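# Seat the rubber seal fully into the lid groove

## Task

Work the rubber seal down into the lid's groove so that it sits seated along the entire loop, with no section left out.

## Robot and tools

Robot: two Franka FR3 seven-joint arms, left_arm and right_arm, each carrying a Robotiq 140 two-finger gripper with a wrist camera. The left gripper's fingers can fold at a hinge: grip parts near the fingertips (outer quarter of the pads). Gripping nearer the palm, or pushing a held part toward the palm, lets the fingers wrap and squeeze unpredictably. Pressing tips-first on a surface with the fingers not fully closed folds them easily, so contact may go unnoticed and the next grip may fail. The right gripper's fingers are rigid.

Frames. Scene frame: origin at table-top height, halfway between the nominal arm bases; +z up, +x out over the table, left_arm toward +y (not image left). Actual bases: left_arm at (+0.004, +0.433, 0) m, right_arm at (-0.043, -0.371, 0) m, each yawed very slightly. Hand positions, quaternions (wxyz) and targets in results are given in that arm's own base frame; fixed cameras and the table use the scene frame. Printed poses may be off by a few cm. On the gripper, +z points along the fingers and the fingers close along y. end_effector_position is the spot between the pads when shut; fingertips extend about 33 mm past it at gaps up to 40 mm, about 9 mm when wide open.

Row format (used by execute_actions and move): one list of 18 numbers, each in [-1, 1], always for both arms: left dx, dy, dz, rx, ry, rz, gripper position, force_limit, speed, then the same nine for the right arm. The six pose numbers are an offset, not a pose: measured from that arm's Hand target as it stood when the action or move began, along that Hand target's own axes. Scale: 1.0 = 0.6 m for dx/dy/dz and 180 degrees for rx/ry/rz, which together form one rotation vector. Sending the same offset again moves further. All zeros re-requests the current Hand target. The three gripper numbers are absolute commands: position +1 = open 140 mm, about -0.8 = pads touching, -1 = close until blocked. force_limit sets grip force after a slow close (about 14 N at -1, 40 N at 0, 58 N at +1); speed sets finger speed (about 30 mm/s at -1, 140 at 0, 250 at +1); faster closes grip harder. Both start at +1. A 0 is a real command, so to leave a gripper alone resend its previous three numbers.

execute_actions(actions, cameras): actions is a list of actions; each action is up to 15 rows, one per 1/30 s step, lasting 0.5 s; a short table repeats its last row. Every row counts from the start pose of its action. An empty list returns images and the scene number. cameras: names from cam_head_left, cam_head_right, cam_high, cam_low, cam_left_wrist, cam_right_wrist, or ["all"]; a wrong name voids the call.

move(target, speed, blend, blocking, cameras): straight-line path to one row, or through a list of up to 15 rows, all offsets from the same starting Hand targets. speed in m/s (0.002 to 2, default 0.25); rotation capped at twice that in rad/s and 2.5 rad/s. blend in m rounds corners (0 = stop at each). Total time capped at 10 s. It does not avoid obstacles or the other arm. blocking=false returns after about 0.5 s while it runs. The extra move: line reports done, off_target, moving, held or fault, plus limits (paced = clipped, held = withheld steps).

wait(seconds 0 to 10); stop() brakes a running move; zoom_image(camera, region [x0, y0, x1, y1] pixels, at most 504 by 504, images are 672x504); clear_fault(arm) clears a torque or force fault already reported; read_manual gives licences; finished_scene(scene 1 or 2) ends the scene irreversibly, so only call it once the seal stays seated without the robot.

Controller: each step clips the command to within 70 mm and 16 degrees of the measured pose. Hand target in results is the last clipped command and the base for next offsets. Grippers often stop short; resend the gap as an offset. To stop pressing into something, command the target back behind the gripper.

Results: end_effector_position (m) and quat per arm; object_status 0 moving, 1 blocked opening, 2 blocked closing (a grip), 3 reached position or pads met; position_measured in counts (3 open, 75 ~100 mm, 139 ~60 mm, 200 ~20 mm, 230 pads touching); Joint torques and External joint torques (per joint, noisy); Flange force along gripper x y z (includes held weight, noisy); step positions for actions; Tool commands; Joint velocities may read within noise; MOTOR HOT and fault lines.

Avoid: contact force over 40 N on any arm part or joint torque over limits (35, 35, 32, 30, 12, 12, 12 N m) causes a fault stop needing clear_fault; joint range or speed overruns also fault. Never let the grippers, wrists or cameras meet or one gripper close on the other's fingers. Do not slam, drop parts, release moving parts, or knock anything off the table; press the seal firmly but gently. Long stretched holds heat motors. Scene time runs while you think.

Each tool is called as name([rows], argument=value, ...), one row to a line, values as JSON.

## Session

execute_actions(actions=[])

Scene clock: 0.00 s.
left_arm: end_effector_position=(+0.5456, -0.4234, +0.1927) position_measured=3 object_status=3 end_effector_quat_wxyz=(+0.103, +0.535, +0.835, -0.081) | right_arm: end_effector_position=(+0.1765, +0.0600, +0.1026) position_measured=3 object_status=3 end_effector_quat_wxyz=(+0.523, +0.643, -0.272, +0.488)
Joint positions: left_arm=[-0.492 0.282 -0.125 -1.841 -0.164 2.328 2.202] | right_arm=[1.172 0.583 0.199 -2.45 -0.586 1.388 1.177]
Joint velocities: within noise
Joint torques (N m): no reading
External joint torques (N m): no reading
Flange force (N): no reading
Hand target: left_arm +0.5456, -0.4234, +0.1927; +0.103, +0.535, +0.835, -0.081 | right_arm +0.1765, +0.0600, +0.1026; +0.523, +0.643, -0.272, +0.488
Tool commands: left_gripper/position=+1.0 left_gripper/force_limit=+1.0 left_gripper/speed=+1.0 right_gripper/position=+1.0 right_gripper/force_limit=+1.0 right_gripper/speed=+1.0

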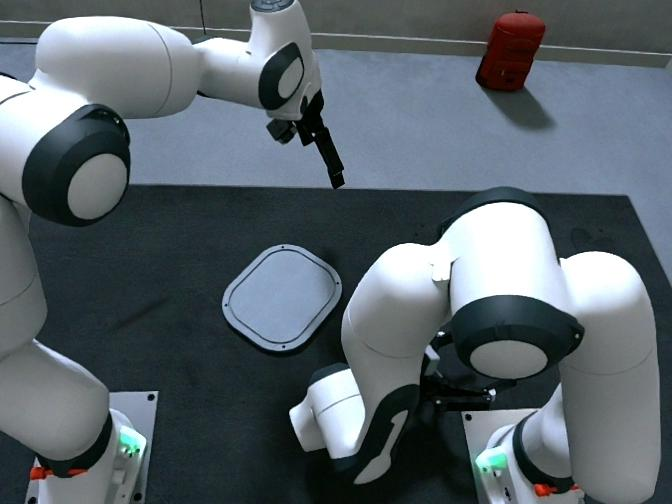

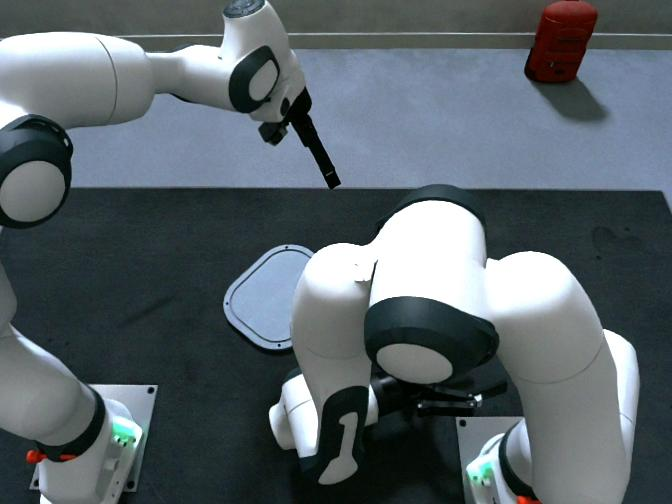

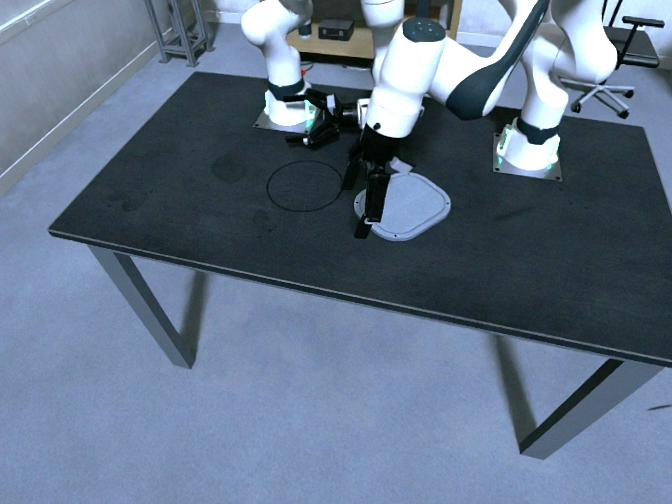

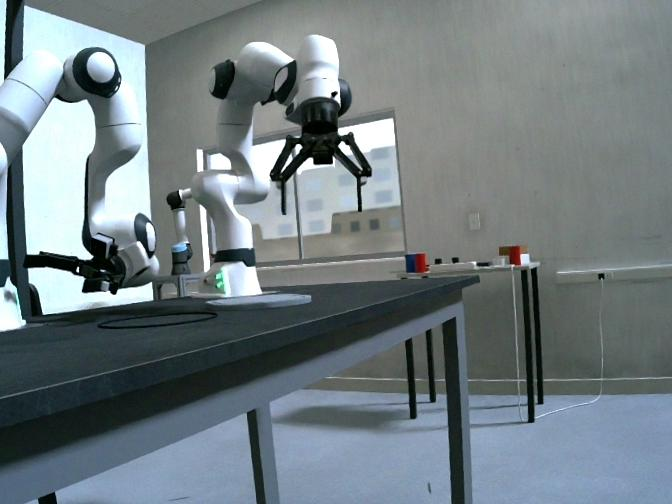

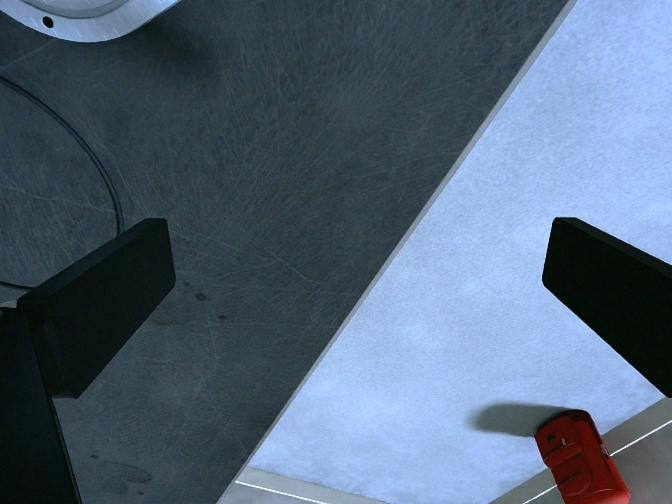

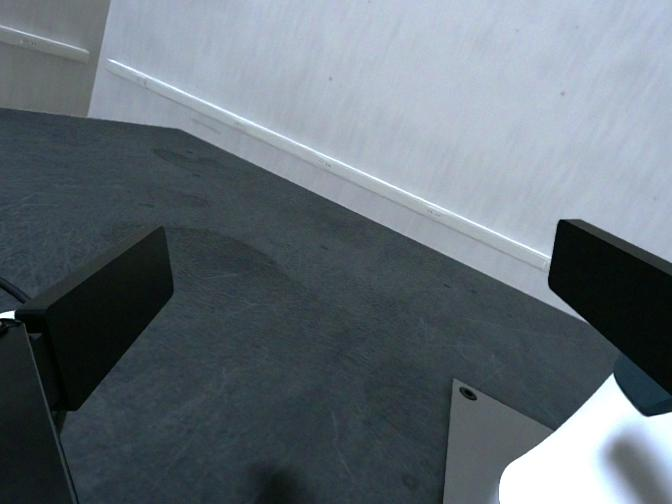

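zoom_image(camera="cam_high", region=[240, 140, 480, 260])

zoom_image(camera="cam_head_left", region=[200, 220, 460, 400])

zoom_image(camera="cam_low", region=[80, 230, 340, 350])

Scaled by 2.100 from the camera's 672x504 image, which has a finer 960x720 frame.

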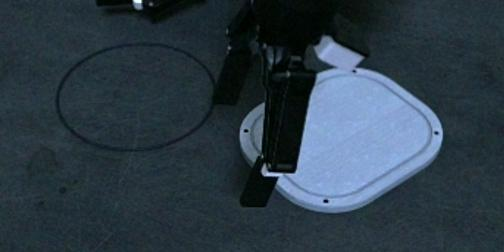

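Scaled by 1.938 from the camera's 672x504 image, which has a finer 960x720 frame.

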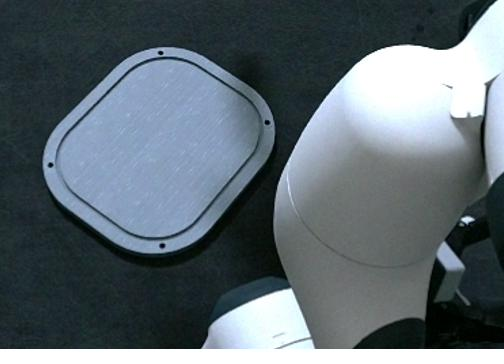

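Scaled by 1.938 from the camera's 672x504 image, which has a finer 960x720 frame.

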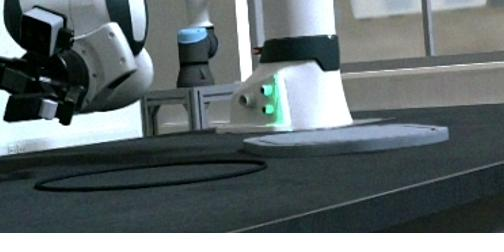

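move(target=[0.428,-0.263,-0.293,-0.0083,0.0834,-0.0017,1,1,1, 0,0,0,0,0,0,1,1,1], speed=0.15, cameras=["cam_left_wrist","cam_head_left"])

Scene clock: 159.43 s.
left_arm: end_effector_position=(+0.2839, -0.2225, +0.3009) position_measured=3 object_status=3 end_effector_quat_wxyz=(+0.002, +0.539, +0.842, -0.001) | right_arm: end_effector_position=(+0.1765, +0.0600, +0.1026) position_measured=3 object_status=3 end_effector_quat_wxyz=(+0.523, +0.643, -0.272, +0.488)
Joint positions: left_arm=[-0.49 -0.641 -0.139 -2.46 -0.088 1.826 2.13] | right_arm=[1.172 0.583 0.199 -2.45 -0.586 1.388 1.177]
Joint velocities: left_arm=[0 0 0.001 0.001 0.001 -0.004 -0.002] | right_arm=[within noise]
Joint torques (N m): left_arm=[0.79 -11.32 3.13 24.47 0.82 2.11 -0.21] | right_arm=[-0.42 -30.65 2.16 6.46 0.21 -2.58 0.12]
External joint torques (N m): left_arm=[0.85 -0.96 1.48 -0.44 -0.02 -0.37 -0.21] | right_arm=[-0.44 0.46 -0.14 0.71 0.01 0.04 0.05]
Flange force (N): left_arm=[5.5 -0.1 -0.4] | right_arm=[-1.7 -2.5 -1.9]
Hand target: left_arm +0.2827, -0.2208, +0.3002; -0.001, +0.537, +0.844, +0.000 | right_arm +0.1765, +0.0600, +0.1026; +0.523, +0.643, -0.272, +0.488
Off the commanded pose: left_arm 0.002 m, 0 deg | right_arm 0.000 m, 0 deg.
move: done
Images, in order (width x height): cam_head_left 672x504, cam_left_wrist 672x504.

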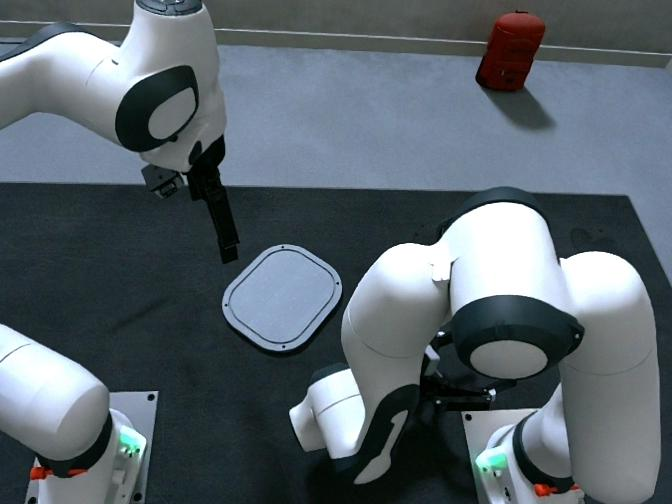

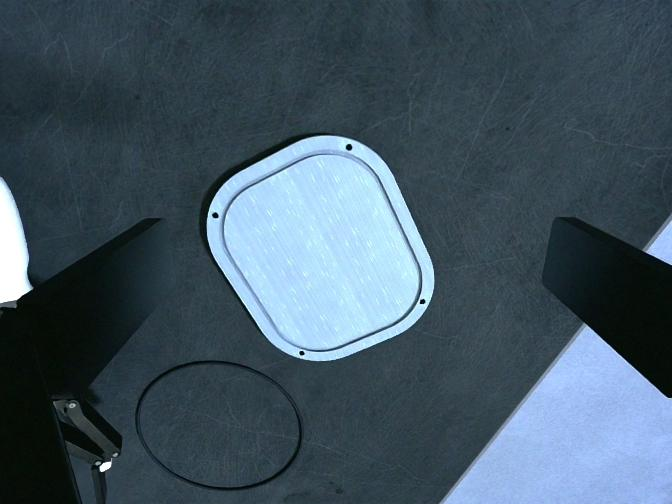

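zoom_image(camera="cam_left_wrist", region=[190, 110, 450, 370])

zoom_image(camera="cam_left_wrist", region=[110, 340, 320, 500])

Scaled by 1.938 from the camera's 672x504 image, which has a finer 960x720 frame.

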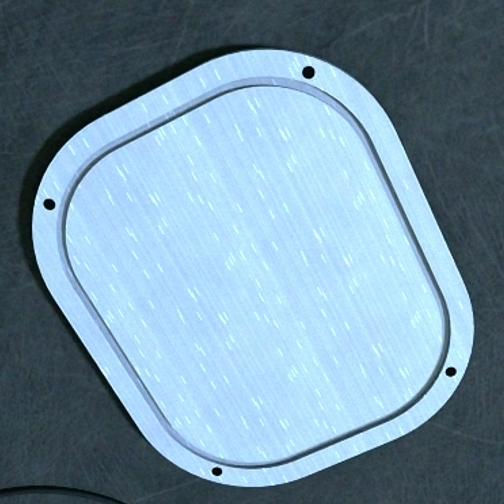

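Scaled by 2.400 from the camera's 672x504 image, which has a finer 960x720 frame.

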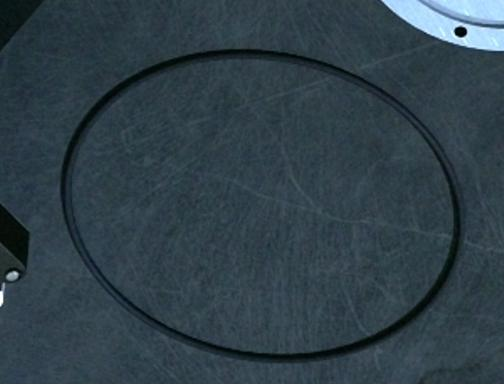

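move(target=[0,0,0,0,0,0,1,1,1, 0.304,0.1357,0.0086,0,0,0,1,1,1], speed=0.12, cameras=["cam_head_right"])

Scene clock: 253.30 s.
left_arm: end_effector_position=(+0.2839, -0.2221, +0.3008) position_measured=3 object_status=3 end_effector_quat_wxyz=(+0.001, +0.539, +0.842, -0.001) | right_arm: end_effector_position=(+0.1764, +0.0600, +0.3007) position_measured=3 object_status=3 end_effector_quat_wxyz=(+0.521, +0.643, -0.276, +0.488)
Joint positions: left_arm=[-0.488 -0.641 -0.141 -2.46 -0.088 1.825 2.13] | right_arm=[1.165 -0.033 0.285 -2.584 -0.553 1.037 0.853]
Joint velocities: left_arm=[within noise] | right_arm=[0 0.001 -0.001 -0.001 -0.001 0 -0.005]
Joint torques (N m): left_arm=[0.78 -11.31 3.24 24.51 0.83 2.15 -0.16] | right_arm=[0.17 -20.87 -0.02 14.99 -1.01 -2.62 -0.18]
External joint torques (N m): left_arm=[0.81 -1.21 1.57 -0.19 -0.02 -0.31 -0.16] | right_arm=[0.22 -0.01 0.2 0.34 -0.32 -0.12 -0.25]
Flange force (N): left_arm=[5.8 -0.1 -0.9] | right_arm=[1.4 -0.5 -0.8]
Hand target: left_arm +0.2827, -0.2208, +0.3002; -0.001, +0.537, +0.844, +0.000 | right_arm +0.1767, +0.0597, +0.3025; +0.523, +0.643, -0.272, +0.488
Off the commanded pose: left_arm 0.002 m, 0 deg | right_arm 0.002 m, 0 deg.
move: done
Images, in order (width x height): cam_head_right 672x504.

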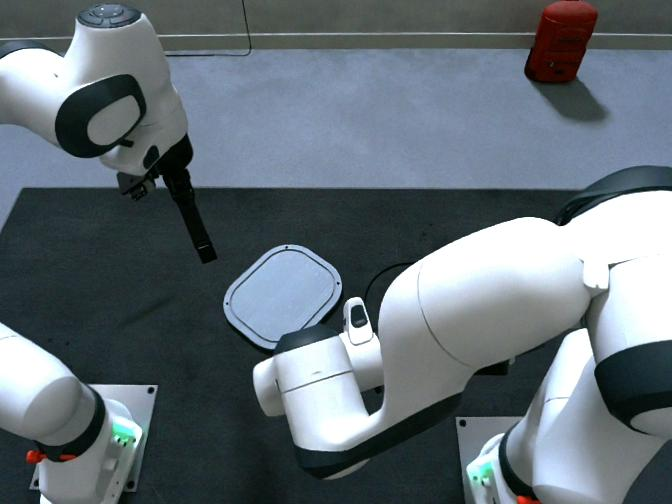

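move(target=[0,0,0,0,0,0,1,1,1, 0.144,-0.079,-0.0563,-0.0798,-0.2603,0.1747,1,1,1], speed=0.2, cameras=["cam_head_right"])

Scene clock: 295.70 s.
left_arm: end_effector_position=(+0.2839, -0.2221, +0.3008) position_measured=3 object_status=3 end_effector_quat_wxyz=(+0.001, +0.539, +0.842, -0.001) | right_arm: end_effector_position=(+0.2380, +0.1183, +0.3615) position_measured=3 object_status=3 end_effector_quat_wxyz=(+0.304, +0.621, -0.666, +0.279)
Joint positions: left_arm=[-0.488 -0.641 -0.141 -2.46 -0.088 1.825 2.13] | right_arm=[0.908 -0.311 0.067 -2.174 -0.412 1.124 0.999]
Joint velocities: left_arm=[within noise] | right_arm=[0 0.001 0 0 0.002 0.001 0.007]
Joint torques (N m): left_arm=[0.78 -11.29 3.23 24.46 0.82 2.12 -0.18] | right_arm=[-0.97 -18.72 0.09 22.58 -0.25 0.31 0.25]
External joint torques (N m): left_arm=[0.79 -0.96 1.5 -0.43 -0.03 -0.36 -0.18] | right_arm=[-0.91 0.56 0.57 0.1 0.43 0.29 0.23]
Flange force (N): left_arm=[5.5 -0.1 -0.4] | right_arm=[-2.3 -0.3 -1.2]
Hand target: left_arm +0.2827, -0.2208, +0.3002; -0.001, +0.537, +0.844, +0.000 | right_arm +0.2383, +0.1197, +0.3612; +0.300, +0.619, -0.670, +0.279
Off the commanded pose: left_arm 0.002 m, 0 deg | right_arm 0.001 m, 1 deg.
move: done
Images, in order (width x height): cam_head_right 672x504.

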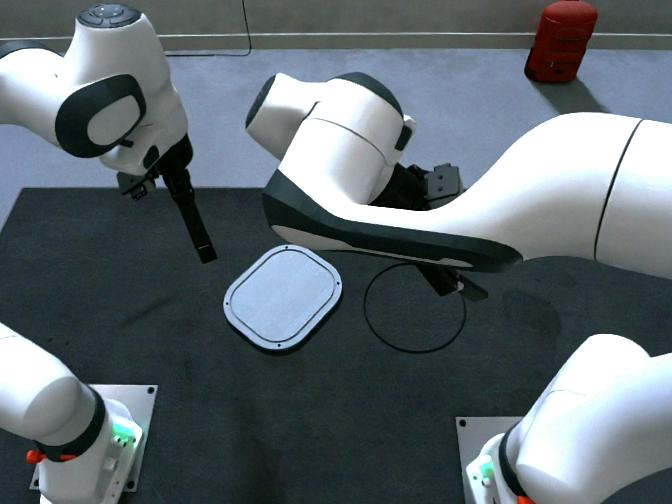

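move(target=[0,0,0,0,0,0,1,1,1, 0.0012,-0.0948,-0.1458,-0.0798,-0.2603,0.1747,1,1,1], speed=0.2, cameras=["cam_head_right","cam_right_wrist"])

Scene clock: 310.60 s.
left_arm: end_effector_position=(+0.2839, -0.2221, +0.3008) position_measured=3 object_status=3 end_effector_quat_wxyz=(+0.001, +0.539, +0.842, -0.001) | right_arm: end_effector_position=(+0.2996, +0.1789, +0.4197) position_measured=3 object_status=3 end_effector_quat_wxyz=(-0.003, -0.442, +0.897, -0.001)
Joint positions: left_arm=[-0.488 -0.641 -0.141 -2.46 -0.088 1.825 2.13] | right_arm=[0.679 -0.625 -0.093 -2.144 -0.056 1.515 1.255]
Joint velocities: left_arm=[within noise] | right_arm=[-0.002 0 0.001 0 0 0.003 0.006]
Joint torques (N m): left_arm=[0.77 -11.3 3.23 24.47 0.82 2.13 -0.21] | right_arm=[-0.76 -9.32 1.94 23.24 1.25 2.65 0.28]
External joint torques (N m): left_arm=[0.81 -1.18 1.55 -0.25 -0.03 -0.33 -0.21] | right_arm=[-0.78 0.44 0.75 -0.57 0.46 0.17 0.28]
Flange force (N): left_arm=[5.7 -0.2 -0.8] | right_arm=[-0.6 1.6 1.8]
Hand target: left_arm +0.2827, -0.2208, +0.3002; -0.001, +0.537, +0.844, +0.000 | right_arm +0.2999, +0.1800, +0.4200; +0.000, -0.438, +0.899, +0.000
Off the commanded pose: left_arm 0.002 m, 0 deg | right_arm 0.001 m, 1 deg.
move: done
Images, in order (width x height): cam_head_right 672x504, cam_right_wrist 672x504.

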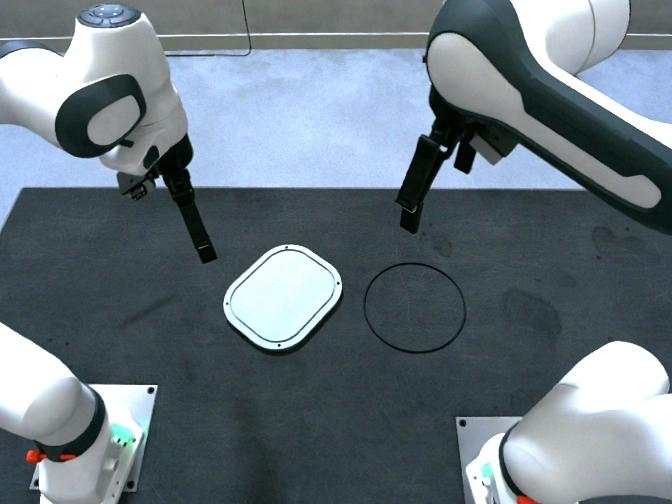

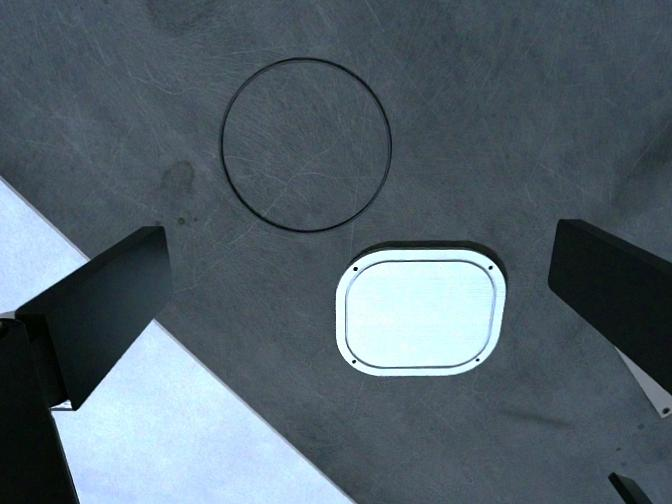

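zoom_image(camera="cam_right_wrist", region=[210, 40, 410, 240])

zoom_image(camera="cam_right_wrist", region=[320, 230, 520, 390])

Scaled by 2.520 from the camera's 672x504 image, which has a finer 960x720 frame.

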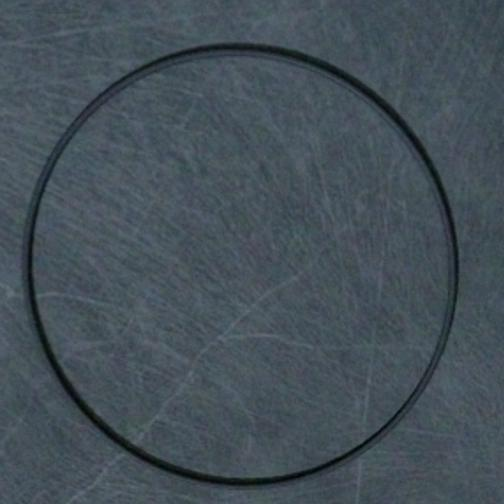

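Scaled by 2.520 from the camera's 672x504 image, which has a finer 960x720 frame.

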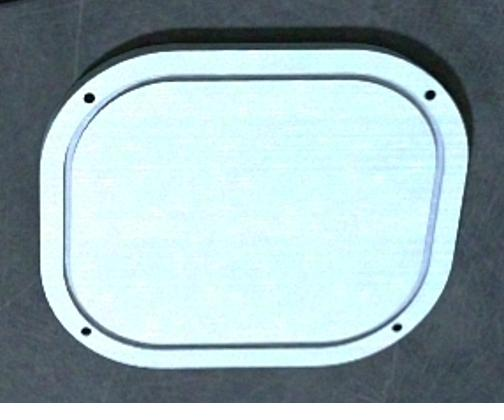

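move(target=[0,0,0,0,0,0,1,1,1, -0.0008,-0.2725,0.45,0,0,-0.0026,1,1,1], speed=0.15, cameras=["cam_right_wrist"])

Scene clock: 400.70 s.
left_arm: end_effector_position=(+0.2839, -0.2221, +0.3008) position_measured=3 object_status=3 end_effector_quat_wxyz=(+0.001, +0.539, +0.842, -0.001) | right_arm: end_effector_position=(+0.4272, +0.0790, +0.1500) position_measured=3 object_status=3 end_effector_quat_wxyz=(-0.002, -0.438, +0.899, +0.000)
Joint positions: left_arm=[-0.488 -0.641 -0.141 -2.46 -0.088 1.825 2.13] | right_arm=[0.683 -0.274 -0.497 -2.529 -0.172 2.275 0.978]
Joint velocities: left_arm=[within noise] | right_arm=[0 0.001 -0.001 -0.001 0.001 0.001 -0.005]
Joint torques (N m): left_arm=[0.75 -11.31 3.22 24.46 0.83 2.12 -0.18] | right_arm=[0.11 -16.92 3.21 22.89 0.86 2.71 -0.07]
External joint torques (N m): left_arm=[0.78 -1.11 1.53 -0.31 -0.02 -0.34 -0.18] | right_arm=[0.04 1.45 -0.12 0.47 0.27 0.22 -0.07]
Flange force (N): left_arm=[5.7 -0.1 -0.6] | right_arm=[-5.4 -4.5 3.0]
Hand target: left_arm +0.2827, -0.2208, +0.3002; -0.001, +0.537, +0.844, +0.000 | right_arm +0.4288, +0.0795, +0.1500; +0.000, -0.442, +0.897, +0.000
Off the commanded pose: left_arm 0.002 m, 0 deg | right_arm 0.002 m, 1 deg.
move: done
Images, in order (width x height): cam_right_wrist 672x504.

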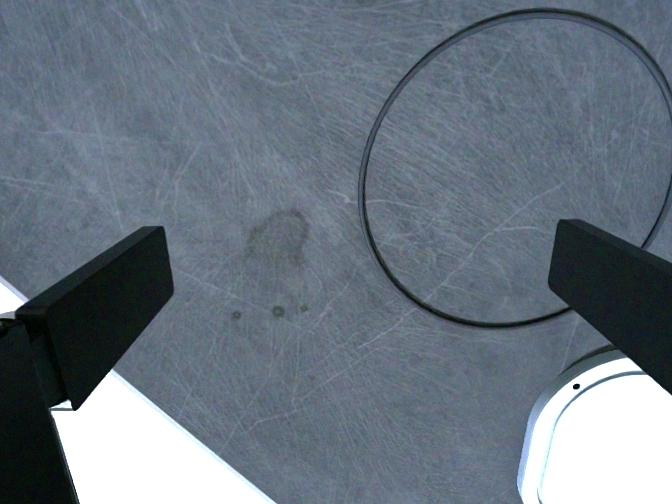

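move([
  [0,0,0,0,0,0,1,1,1, 0,0,0,0,0,0,-0.325,-1,0],
  [0,0,0,0,0,0,1,1,1, -0.0027,0.0192,0.15,0,0,0,-0.325,-1,0],
], speed=0.1, cameras=["cam_right_wrist"])

Scene clock: 419.67 s.
left_arm: end_effector_position=(+0.2839, -0.2221, +0.3008) position_measured=3 object_status=3 end_effector_quat_wxyz=(+0.001, +0.539, +0.842, -0.001) | right_arm: end_effector_position=(+0.4199, +0.0877, +0.0606) position_measured=170 object_status=3 end_effector_quat_wxyz=(-0.001, -0.438, +0.899, +0.000)
Joint positions: left_arm=[-0.488 -0.641 -0.141 -2.46 -0.088 1.825 2.13] | right_arm=[0.732 -0.079 -0.535 -2.624 -0.074 2.552 0.923]
Joint velocities: left_arm=[within noise] | right_arm=[-0.001 0.001 0.001 0 0 0.002 -0.004]
Joint torques (N m): left_arm=[0.75 -11.33 3.22 24.46 0.82 2.14 -0.18] | right_arm=[0.15 -20.04 0.83 19.74 0.85 2.87 -0.16]
External joint torques (N m): left_arm=[0.79 -1.03 1.53 -0.4 -0.03 -0.34 -0.18] | right_arm=[0.17 1.6 -0.13 0.32 0.42 0.36 -0.16]
Flange force (N): left_arm=[5.6 -0.1 -0.4] | right_arm=[-5.5 -4.8 7.1]
Hand target: left_arm +0.2827, -0.2208, +0.3002; -0.001, +0.537, +0.844, +0.000 | right_arm +0.4206, +0.0878, +0.0600; +0.000, -0.442, +0.897, +0.000
Off the commanded pose: left_arm 0.002 m, 0 deg | right_arm 0.001 m, 0 deg.
move: done
Images, in order (width x height): cam_right_wrist 672x504.

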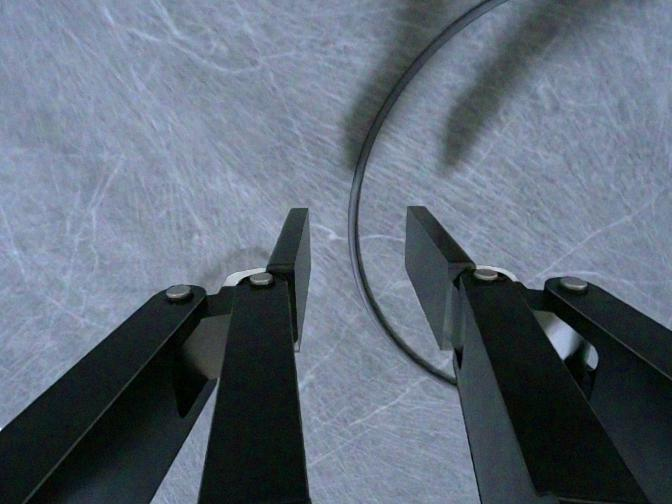

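move(target=[-0.4393,-0.3692,0.2,0,0,-0.652,-0.325,-1,0, 0,0,0,0,0,0,-0.325,-1,0], speed=0.2, cameras=["cam_left_wrist","cam_head_right"])

Scene clock: 437.00 s.
left_arm: end_effector_position=(+0.2039, -0.5292, +0.1904) position_measured=170 object_status=3 end_effector_quat_wxyz=(+0.005, -0.328, +0.945, -0.007) | right_arm: end_effector_position=(+0.4200, +0.0878, +0.0606) position_measured=170 object_status=3 end_effector_quat_wxyz=(-0.001, -0.439, +0.898, +0.000)
Joint positions: left_arm=[0.579 -0.713 -1.564 -2.009 -0.76 1.911 0.212] | right_arm=[0.732 -0.079 -0.535 -2.624 -0.073 2.553 0.921]
Joint torques (N m): left_arm=[0.24 18.87 23.17 18.36 0.81 2.53 0.29] | right_arm=[-0.09 -20.05 1.03 19.7 0.86 2.77 -0.15]
External joint torques (N m): left_arm=[0.38 0.34 2.23 -0.15 0.1 -0.08 0.29] | right_arm=[-0.1 1.51 0.04 0.36 0.43 0.28 -0.15]
Flange force (N): left_arm=[-2.9 5.9 -4.0] | right_arm=[-5.2 -4.7 6.4]
Hand target: left_arm +0.2042, -0.5281, +0.1901; +0.005, -0.325, +0.946, -0.007 (not the last commanded pose) | right_arm +0.4206, +0.0878, +0.0600; +0.000, -0.442, +0.897, +0.000
Off the commanded pose: left_arm 0.028 m, 14 deg | right_arm 0.001 m, 0 deg.
move: held (left_arm; a check stopped the path); limits=held
pose unreachable (left arm): on one or more control steps of this call, first in action 0 (counted from 0), this arm could not follow its commanded pose, so it was not sent that pose on those steps. It may still have moved: this result reports where it is.
cause: moving toward the commanded pose would bring a part of the arm too close to another arm (a part of this arm just beyond joint 7 (wrist roll) and a part of the right arm just beyond its joint 5 (forearm roll), 12 mm apart when this arm was first held).
Images, in order (width x height): cam_head_right 672x504, cam_left_wrist 672x504.

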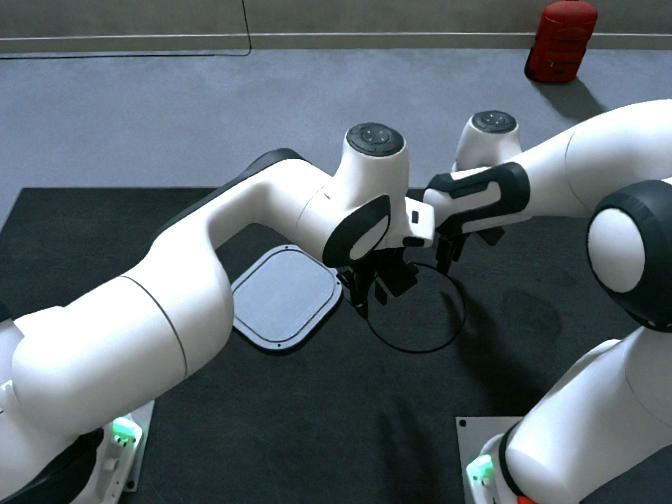

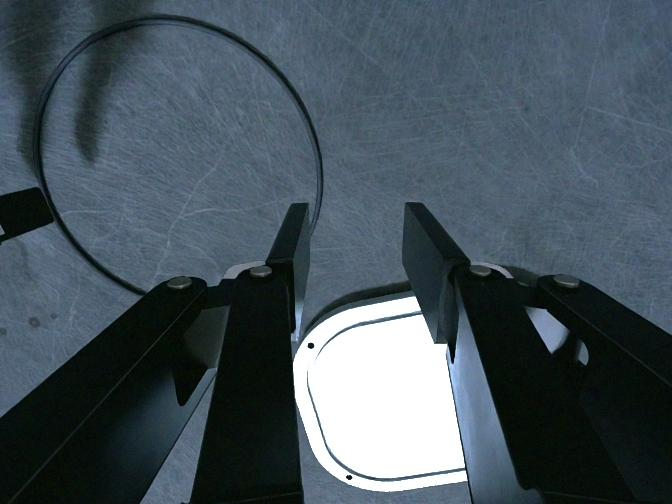

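move(target=[0.05,0.1,-0.18,0,0,0.3,-0.325,-1,0, 0,0,0,0,0,0,-0.325,-1,0], speed=0.2)

Scene clock: 595.67 s.
left_arm: end_effector_position=(+0.1417, -0.4991, +0.2979) position_measured=170 object_status=3 end_effector_quat_wxyz=(+0.008, +0.136, +0.991, -0.005) | right_arm: end_effector_position=(+0.4200, +0.0878, +0.0606) position_measured=170 object_status=3 end_effector_quat_wxyz=(-0.001, -0.439, +0.898, +0.000)
Joint positions: left_arm=[0.01 -0.417 -1.143 -2.021 -0.385 1.837 0.845] | right_arm=[0.732 -0.079 -0.535 -2.624 -0.073 2.553 0.921]
Joint velocities: left_arm=[-0.002 0.001 0.001 0.002 0 0.001 0.006] | right_arm=[within noise]
Joint torques (N m): left_arm=[-0.09 -0.37 13.85 22.92 1.02 2.46 0.26] | right_arm=[-0.11 -20.1 1.05 19.72 0.86 2.78 -0.17]
External joint torques (N m): left_arm=[-0.03 0.65 2.21 -0.23 0.27 -0.1 0.26] | right_arm=[-0.18 1.43 0.01 0.38 0.44 0.29 -0.17]
Flange force (N): left_arm=[2.8 9.0 -2.1] | right_arm=[-5.0 -4.7 6.2]
Hand target: left_arm +0.1422, -0.4982, +0.2970; +0.007, +0.140, +0.990, -0.004 | right_arm +0.4206, +0.0878, +0.0600; +0.000, -0.442, +0.897, +0.000
Off the commanded pose: left_arm 0.001 m, 0 deg | right_arm 0.001 m, 0 deg.
move: done

move(target=[0,0,0,0,0,0.3,-0.325,-1,0, 0,0,0,0,0,0,-0.325,-1,0], speed=0.2)

move(target=[0,0,0,0,0,0.3,-0.325,-1,0, 0,0,0,0,0,0,-0.325,-1,0], speed=0.2, cameras=["cam_head_right","cam_left_wrist"])

Scene clock: 605.63 s.
left_arm: end_effector_position=(+0.1415, -0.4982, +0.2981) position_measured=170 object_status=3 end_effector_quat_wxyz=(+0.008, +0.571, +0.821, +0.000) | right_arm: end_effector_position=(+0.4200, +0.0878, +0.0606) position_measured=170 object_status=3 end_effector_quat_wxyz=(-0.001, -0.439, +0.898, +0.000)
Joint positions: left_arm=[-0.343 -0.239 -0.879 -2.033 -0.184 1.887 1.634] | right_arm=[0.732 -0.079 -0.535 -2.624 -0.073 2.553 0.921]
Joint velocities: left_arm=[0.001 -0.001 0.001 0.001 0.001 0 0.005] | right_arm=[within noise]
Joint torques (N m): left_arm=[-0.08 -13.1 7.77 24.16 0.97 2.69 0.29] | right_arm=[-0.08 -20.06 1.08 19.73 0.85 2.77 -0.13]
External joint torques (N m): left_arm=[-0.2 0.55 1.96 -0.17 0.16 0.2 0.29] | right_arm=[-0.17 1.54 0.01 0.32 0.43 0.26 -0.13]
Flange force (N): left_arm=[2.8 2.9 0.1] | right_arm=[-5.1 -4.7 6.3]
Hand target: left_arm +0.1422, -0.4982, +0.2970; +0.008, +0.574, +0.819, +0.000 | right_arm +0.4206, +0.0878, +0.0600; +0.000, -0.442, +0.897, +0.000
Off the commanded pose: left_arm 0.001 m, 0 deg | right_arm 0.001 m, 0 deg.
move: done

Scene clock: 609.40 s.
left_arm: end_effector_position=(+0.1423, -0.4979, +0.2978) position_measured=170 object_status=3 end_effector_quat_wxyz=(+0.007, +0.882, +0.472, +0.004) | right_arm: end_effector_position=(+0.4200, +0.0878, +0.0606) position_measured=170 object_status=3 end_effector_quat_wxyz=(-0.001, -0.439, +0.898, +0.000)
Joint positions: left_arm=[-0.591 -0.188 -0.66 -2.035 -0.11 1.897 2.521] | right_arm=[0.732 -0.079 -0.535 -2.624 -0.073 2.553 0.921]
Joint velocities: left_arm=[0 0.001 -0.002 0 0 0.001 0.005] | right_arm=[within noise]
Joint torques (N m): left_arm=[-0.08 -20.07 5.68 24.42 0.85 2.7 0.27] | right_arm=[-0.12 -20.02 1.02 19.71 0.87 2.76 -0.18]
External joint torques (N m): left_arm=[-0.18 0.08 2.06 -0.27 -0.05 0.18 0.27] | right_arm=[-0.18 1.56 -0.01 0.34 0.44 0.27 -0.18]
Flange force (N): left_arm=[4.3 -1.1 0.5] | right_arm=[-5.2 -4.9 6.5]
Hand target: left_arm +0.1422, -0.4982, +0.2970; +0.007, +0.883, +0.469, +0.004 | right_arm +0.4206, +0.0878, +0.0600; +0.000, -0.442, +0.897, +0.000
Off the commanded pose: left_arm 0.001 m, 0 deg | right_arm 0.001 m, 0 deg.
move: done
Images, in order (width x height): cam_head_right 672x504, cam_left_wrist 672x504.

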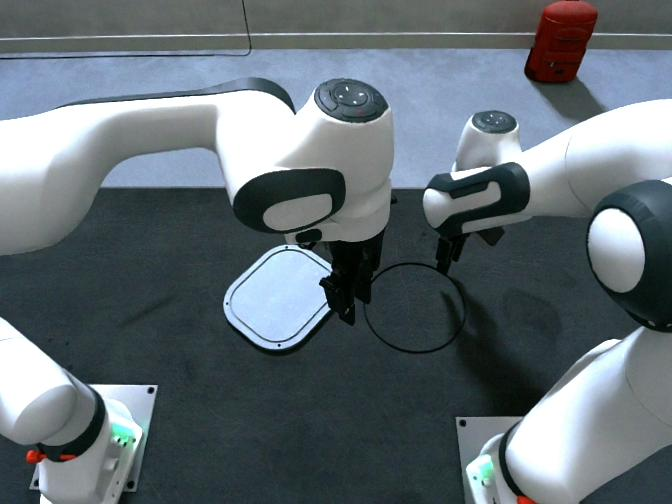

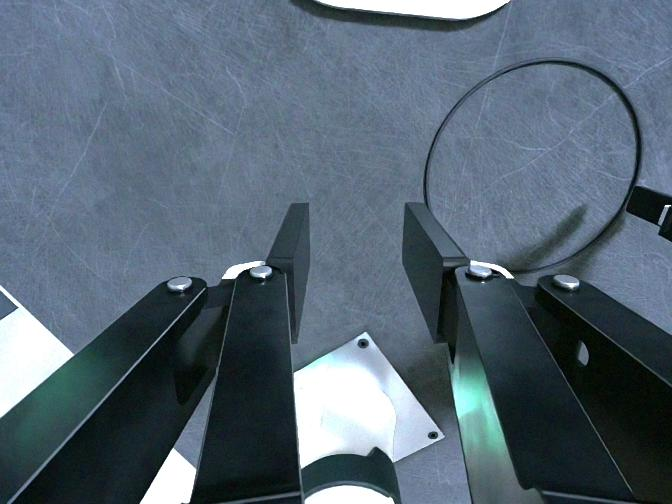

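move(target=[-0.0512,0.1463,0.245,0,0,0.0217,-0.325,-1,0, 0,0,0,0,0,0,-0.325,-1,0], speed=0.12, cameras=["cam_head_right","cam_left_wrist"])

Scene clock: 621.90 s.
left_arm: end_effector_position=(+0.1989, -0.5726, +0.1511) position_measured=170 object_status=3 end_effector_quat_wxyz=(+0.005, +0.900, +0.436, +0.004) | right_arm: end_effector_position=(+0.4200, +0.0878, +0.0606) position_measured=170 object_status=3 end_effector_quat_wxyz=(-0.001, -0.439, +0.898, +0.000)
Joint positions: left_arm=[-0.642 0.287 -0.639 -1.943 0.217 2.174 2.426] | right_arm=[0.732 -0.079 -0.535 -2.624 -0.073 2.553 0.921]
Joint velocities: left_arm=[-0.001 0.002 0.001 -0.001 0.001 0.001 -0.004] | right_arm=[within noise]
Joint torques (N m): left_arm=[-0.06 -34.44 -3.46 23.85 1.03 2.75 -0.23] | right_arm=[-0.07 -20.11 1.02 19.74 0.86 2.76 -0.15]
External joint torques (N m): left_arm=[0.04 0.79 2 0.31 0.26 0.24 -0.23] | right_arm=[-0.05 1.4 0.06 0.44 0.43 0.28 -0.15]
Flange force (N): left_arm=[-2.6 4.9 2.7] | right_arm=[-5.2 -4.6 6.0]
Hand target: left_arm +0.1997, -0.5742, +0.1514; +0.007, +0.899, +0.438, +0.004 | right_arm +0.4206, +0.0878, +0.0600; +0.000, -0.442, +0.897, +0.000
Off the commanded pose: left_arm 0.002 m, 0 deg | right_arm 0.001 m, 0 deg.
move: done
Images, in order (width x height): cam_head_right 672x504, cam_left_wrist 672x504.

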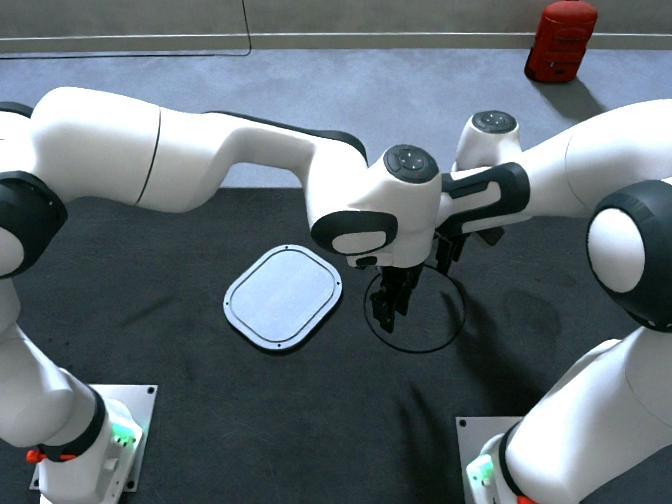

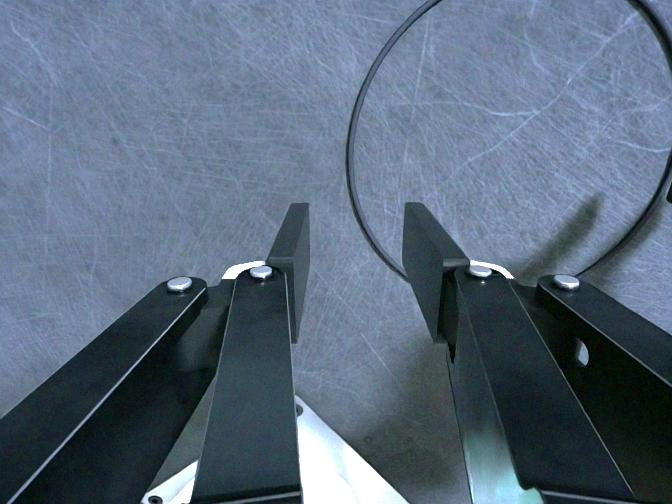

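move(target=[0.036,0,0.15,0,0,-0.002,-0.325,-1,0, 0,0,0,0,0,0,-0.325,-1,0], speed=0.08, cameras=["cam_head_right","cam_left_wrist"])

Scene clock: 632.07 s.
left_arm: end_effector_position=(+0.2142, -0.5575, +0.0620) position_measured=170 object_status=3 end_effector_quat_wxyz=(+0.006, +0.898, +0.439, +0.004) | right_arm: end_effector_position=(+0.4200, +0.0878, +0.0606) position_measured=170 object_status=3 end_effector_quat_wxyz=(-0.001, -0.439, +0.898, +0.000)
Joint positions: left_arm=[-0.667 0.399 -0.561 -2.041 0.313 2.37 2.385] | right_arm=[0.732 -0.079 -0.535 -2.624 -0.073 2.553 0.921]
Joint velocities: left_arm=[-0.001 0 0.001 -0.001 -0.001 0.004 -0.004] | right_arm=[within noise]
Joint torques (N m): left_arm=[-0.1 -37.25 -4.32 21.46 0.81 2.69 -0.3] | right_arm=[-0.1 -20.03 1.05 19.73 0.85 2.76 -0.17]
External joint torques (N m): left_arm=[-0.06 0.53 2.24 0.07 0.17 0.19 -0.3] | right_arm=[-0.1 1.6 0.07 0.24 0.43 0.24 -0.17]
Flange force (N): left_arm=[-1.7 2.9 4.0] | right_arm=[-5.2 -4.7 6.6]
Hand target: left_arm +0.2142, -0.5580, +0.0615; +0.007, +0.897, +0.441, +0.004 | right_arm +0.4206, +0.0878, +0.0600; +0.000, -0.442, +0.897, +0.000
Off the commanded pose: left_arm 0.001 m, 0 deg | right_arm 0.001 m, 0 deg.
move: done
Images, in order (width x height): cam_head_right 672x504, cam_left_wrist 672x504.

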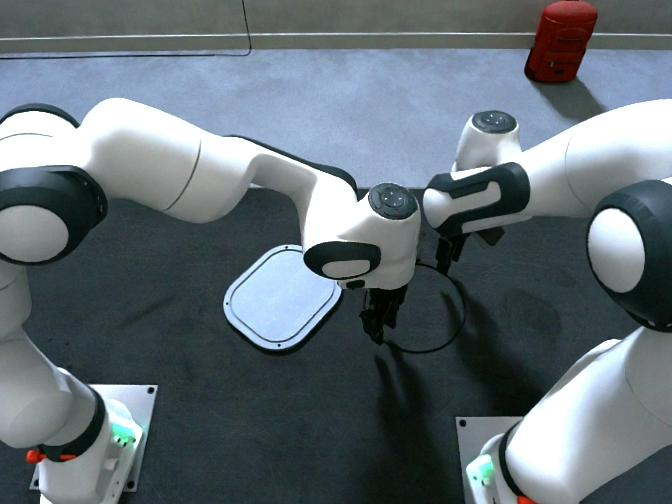

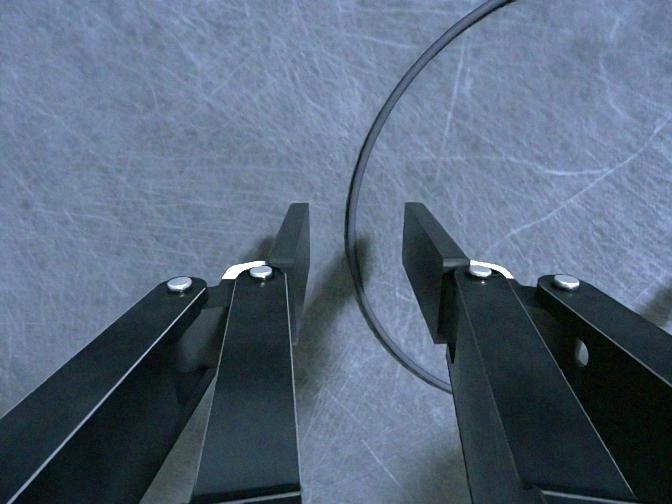

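move([
  [0.008,-0.0333,0,0,0,0,-1,-1,0, 0,-0.0333,0,0,0,0,-1,-1,0],
  [0.008,-0.0333,0.033,0,0,0,-1,-1,0, 0,-0.0333,0.033,0,0,0,-1,-1,0],
], speed=[0.06,0.04], cameras=["cam_left_wrist","cam_right_wrist"])

Scene clock: 654.87 s.
left_arm: end_effector_position=(+0.2020, -0.5421, +0.0423) position_measured=233 object_status=3 end_effector_quat_wxyz=(+0.007, +0.898, +0.440, +0.004) | right_arm: end_effector_position=(+0.4364, +0.0752, +0.0412) position_measured=233 object_status=3 end_effector_quat_wxyz=(-0.001, -0.438, +0.899, +0.000)
Joint positions: left_arm=[-0.679 0.385 -0.545 -2.12 0.321 2.441 2.365] | right_arm=[0.73 0.02 -0.557 -2.587 0.02 2.603 0.821]
Joint velocities: left_arm=[within noise] | right_arm=[0 -0.001 -0.001 0 -0.001 0.001 -0.005]
Joint torques (N m): left_arm=[-0.07 -36.04 -4.21 20.76 0.76 2.72 -0.28] | right_arm=[-0.28 -22.17 0.4 19.12 0.81 2.75 -0.15]
External joint torques (N m): left_arm=[-0.14 0.61 1.79 0.13 0.17 0.22 -0.28] | right_arm=[-0.36 1.51 0.59 0.4 0.42 0.25 -0.15]
Flange force (N): left_arm=[-2.0 2.7 4.4] | right_arm=[-5.2 -4.9 7.2]
Hand target: left_arm +0.2016, -0.5422, +0.0414; +0.007, +0.897, +0.441, +0.004 | right_arm +0.4364, +0.0756, +0.0402; +0.000, -0.442, +0.897, +0.000
Off the commanded pose: left_arm 0.001 m, 0 deg | right_arm 0.001 m, 1 deg.
move: done
Images, in order (width x height): cam_left_wrist 672x504, cam_right_wrist 672x504.

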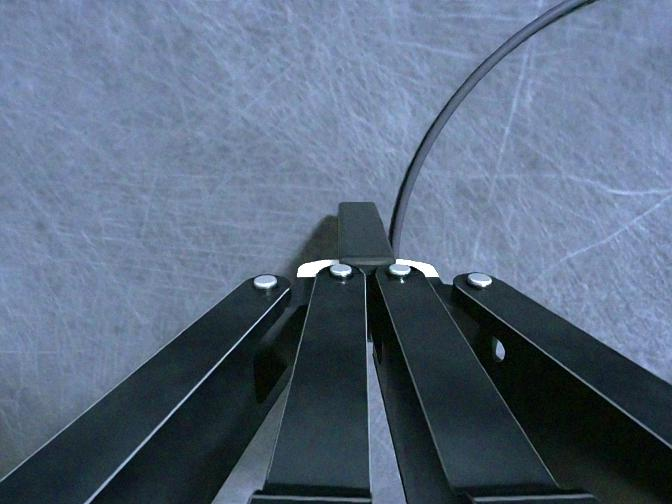

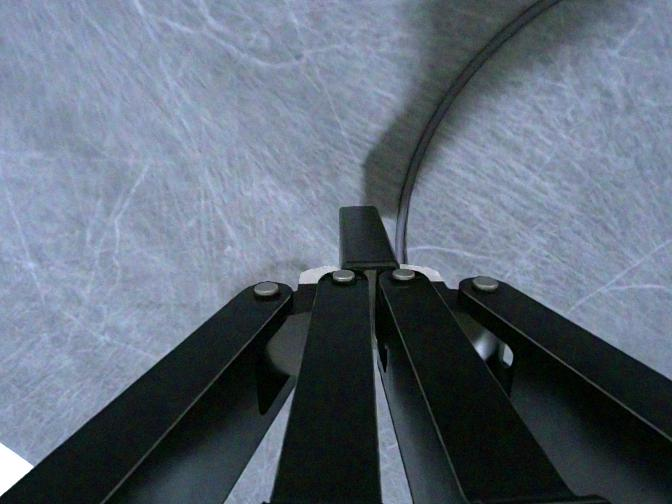

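move(target=[0,0,0.0067,0,0,0,-1,-1,0, 0,0,0.0067,0,0,0,-1,-1,0], speed=0.02)

move(target=[0,0,0.0025,0,0,0,-1,-1,0, 0,0,0.0025,0,0,0,-1,-1,0], speed=0.02)

move(target=[0,0,0.0025,0,0,0,-1,-1,0, 0,0,0.0025,0,0,0,-1,-1,0], speed=0.02)

Scene clock: 664.80 s.
left_arm: end_effector_position=(+0.2023, -0.5424, +0.0388) position_measured=233 object_status=3 end_effector_quat_wxyz=(+0.007, +0.898, +0.440, +0.004) | right_arm: end_effector_position=(+0.4367, +0.0753, +0.0373) position_measured=233 object_status=3 end_effector_quat_wxyz=(-0.001, -0.438, +0.899, +0.000)
Joint positions: left_arm=[-0.688 0.391 -0.535 -2.12 0.324 2.448 2.362] | right_arm=[0.73 0.033 -0.555 -2.587 0.034 2.614 0.811]
Joint velocities: left_arm=[-0.003 0.001 0.001 0 0 0.003 -0.002] | right_arm=[0 0 -0.001 0 0.002 0.003 -0.005]
Joint torques (N m): left_arm=[-0.47 -35.89 -4.44 20.41 0.78 2.69 -0.25] | right_arm=[-0.36 -22.43 0.27 18.69 0.77 2.8 -0.12]
External joint torques (N m): left_arm=[-0.48 0.91 1.6 0.01 0.2 0.21 -0.25] | right_arm=[-0.3 1.47 0.77 0.2 0.39 0.31 -0.12]
Flange force (N): left_arm=[-2.7 2.9 5.1] | right_arm=[-4.7 -4.1 7.4]
Hand target: left_arm +0.2017, -0.5423, +0.0373; +0.007, +0.897, +0.441, +0.004 | right_arm +0.4364, +0.0756, +0.0362; +0.000, -0.442, +0.897, +0.000
Off the commanded pose: left_arm 0.002 m, 0 deg | right_arm 0.001 m, 0 deg.
move: done

Scene clock: 665.50 s.
left_arm: end_effector_position=(+0.2024, -0.5425, +0.0375) position_measured=233 object_status=3 end_effector_quat_wxyz=(+0.007, +0.898, +0.440, +0.004) | right_arm: end_effector_position=(+0.4368, +0.0753, +0.0359) position_measured=233 object_status=3 end_effector_quat_wxyz=(-0.001, -0.438, +0.899, +0.000)
Joint positions: left_arm=[-0.693 0.393 -0.529 -2.12 0.324 2.452 2.362] | right_arm=[0.73 0.038 -0.554 -2.587 0.039 2.618 0.806]
Joint velocities: left_arm=[-0.006 0 0.005 0 0 0.002 0] | right_arm=[0.001 0 0.001 -0.001 0.001 0.003 -0.005]
Joint torques (N m): left_arm=[0.13 -35.9 -4.36 20.28 0.68 2.7 -0.24] | right_arm=[-0.36 -22.65 0.12 18.57 0.93 2.84 -0.14]
External joint torques (N m): left_arm=[0.03 0.99 1.56 -0.13 0.11 0.22 -0.24] | right_arm=[-0.44 1.47 0.54 0.05 0.55 0.32 -0.14]
Flange force (N): left_arm=[-1.5 2.4 4.6] | right_arm=[-4.3 -4.4 8.1]
Hand target: left_arm +0.2017, -0.5423, +0.0358; +0.007, +0.897, +0.441, +0.004 | right_arm +0.4364, +0.0756, +0.0347; +0.000, -0.442, +0.897, +0.000
Off the commanded pose: left_arm 0.002 m, 0 deg | right_arm 0.001 m, 0 deg.
move: done

Scene clock: 666.20 s.
left_arm: end_effector_position=(+0.2025, -0.5426, +0.0360) position_measured=233 object_status=3 end_effector_quat_wxyz=(+0.007, +0.898, +0.440, +0.004) | right_arm: end_effector_position=(+0.4368, +0.0754, +0.0344) position_measured=233 object_status=3 end_effector_quat_wxyz=(-0.001, -0.438, +0.899, +0.000)
Joint positions: left_arm=[-0.698 0.395 -0.524 -2.12 0.324 2.455 2.362] | right_arm=[0.73 0.042 -0.553 -2.588 0.045 2.622 0.802]
Joint velocities: left_arm=[-0.006 0 0.006 0 0 0.003 0] | right_arm=[0 0.001 0.001 -0.001 0.002 0.003 -0.003]
Joint torques (N m): left_arm=[-0.1 -36.09 -4.29 20.26 0.66 2.71 -0.22] | right_arm=[-0.41 -22.75 0.13 18.54 0.88 2.87 -0.14]
External joint torques (N m): left_arm=[-0.14 1.21 1.7 -0.34 0.08 0.19 -0.22] | right_arm=[-0.37 1.34 0.74 0.07 0.5 0.36 -0.14]
Flange force (N): left_arm=[-1.7 2.3 5.2] | right_arm=[-4.2 -3.9 7.8]
Hand target: left_arm +0.2017, -0.5423, +0.0343; +0.007, +0.897, +0.441, +0.004 | right_arm +0.4364, +0.0756, +0.0332; +0.000, -0.442, +0.897, +0.000
Off the commanded pose: left_arm 0.002 m, 0 deg | right_arm 0.001 m, 0 deg.
move: done

move(target=[0,0,0.0018,0,0,0,-1,-1,0, 0,0,0.0018,0,0,0,-1,-1,0], speed=0.02)

move(target=[0,0,0.0018,0,0,0,-1,-1,0, 0,0,0.0018,0,0,0,-1,-1,0], speed=0.02)

move(target=[0,0,0.0018,0,0,0,-1,-1,0, 0,0,0.0018,0,0,0,-1,-1,0], speed=0.02)

Scene clock: 672.73 s.
left_arm: end_effector_position=(+0.2026, -0.5426, +0.0349) position_measured=233 object_status=3 end_effector_quat_wxyz=(+0.007, +0.898, +0.440, +0.004) | right_arm: end_effector_position=(+0.4368, +0.0754, +0.0333) position_measured=233 object_status=3 end_effector_quat_wxyz=(+0.000, -0.438, +0.899, +0.000)
Joint positions: left_arm=[-0.703 0.397 -0.519 -2.12 0.324 2.458 2.362] | right_arm=[0.73 0.046 -0.552 -2.588 0.049 2.625 0.799]
Joint velocities: left_arm=[-0.005 0 0.004 -0.001 -0.001 0.001 -0.001] | right_arm=[within noise]
Joint torques (N m): left_arm=[-0.26 -36.11 -3.82 20.22 0.55 2.71 -0.19] | right_arm=[-0.38 -22.74 0.08 18.5 0.78 2.7 -0.14]
External joint torques (N m): left_arm=[-0.19 1.01 2.2 -0.12 -0.02 0.22 -0.2] | right_arm=[-0.31 1.5 0.77 0.07 0.4 0.18 -0.14]
Flange force (N): left_arm=[-1.8 2.8 5.3] | right_arm=[-4.5 -4.1 7.5]
Hand target: left_arm +0.2017, -0.5423, +0.0333; +0.007, +0.897, +0.441, +0.004 | right_arm +0.4364, +0.0756, +0.0321; +0.000, -0.442, +0.897, +0.000
Off the commanded pose: left_arm 0.002 m, 0 deg | right_arm 0.001 m, 0 deg.
move: done

Scene clock: 673.43 s.
left_arm: end_effector_position=(+0.2026, -0.5427, +0.0339) position_measured=233 object_status=3 end_effector_quat_wxyz=(+0.007, +0.898, +0.440, +0.004) | right_arm: end_effector_position=(+0.4368, +0.0755, +0.0322) position_measured=233 object_status=3 end_effector_quat_wxyz=(+0.000, -0.438, +0.899, +0.000)
Joint positions: left_arm=[-0.706 0.398 -0.515 -2.12 0.324 2.46 2.362] | right_arm=[0.73 0.049 -0.552 -2.588 0.052 2.628 0.797]
Joint velocities: left_arm=[-0.004 0 0.003 -0.001 0 0.001 0] | right_arm=[within noise]
Joint torques (N m): left_arm=[-0.66 -36.21 -3.87 20.18 0.55 2.71 -0.21] | right_arm=[-0.4 -22.79 0 18.46 0.79 2.77 -0.24]
External joint torques (N m): left_arm=[-0.73 1.09 2.02 -0.19 -0.03 0.21 -0.21] | right_arm=[-0.4 1.39 0.66 0.15 0.42 0.27 -0.24]
Flange force (N): left_arm=[-2.7 2.7 5.7] | right_arm=[-4.2 -4.5 7.7]
Hand target: left_arm +0.2017, -0.5423, +0.0322; +0.007, +0.897, +0.441, +0.004 | right_arm +0.4364, +0.0756, +0.0310; +0.000, -0.442, +0.897, +0.000
Off the commanded pose: left_arm 0.002 m, 0 deg | right_arm 0.001 m, 0 deg.
move: done

Scene clock: 674.13 s.
left_arm: end_effector_position=(+0.2026, -0.5427, +0.0331) position_measured=233 object_status=3 end_effector_quat_wxyz=(+0.007, +0.898, +0.440, +0.004) | right_arm: end_effector_position=(+0.4368, +0.0755, +0.0312) position_measured=233 object_status=3 end_effector_quat_wxyz=(+0.000, -0.438, +0.899, +0.000)
Joint positions: left_arm=[-0.709 0.399 -0.512 -2.12 0.324 2.461 2.362] | right_arm=[0.73 0.053 -0.551 -2.588 0.056 2.631 0.794]
Joint velocities: left_arm=[-0.002 -0.002 0.004 -0.001 0.001 0.001 -0.001] | right_arm=[within noise]
Joint torques (N m): left_arm=[-0.09 -35.14 -3.46 19.31 0.59 2.83 -0.21] | right_arm=[-0.42 -22.79 -0.02 18.46 0.75 2.83 -0.21]
External joint torques (N m): left_arm=[-0.03 2.25 2.53 -1.09 0.01 0.32 -0.21] | right_arm=[-0.44 1.56 0.67 0.15 0.38 0.32 -0.21]
Flange force (N): left_arm=[-1.2 2.2 8.3] | right_arm=[-4.5 -4.7 8.2]
Hand target: left_arm +0.2018, -0.5423, +0.0311; +0.007, +0.897, +0.441, +0.004 | right_arm +0.4364, +0.0756, +0.0299; +0.000, -0.442, +0.897, +0.000
Off the commanded pose: left_arm 0.002 m, 0 deg | right_arm 0.001 m, 0 deg.
move: done


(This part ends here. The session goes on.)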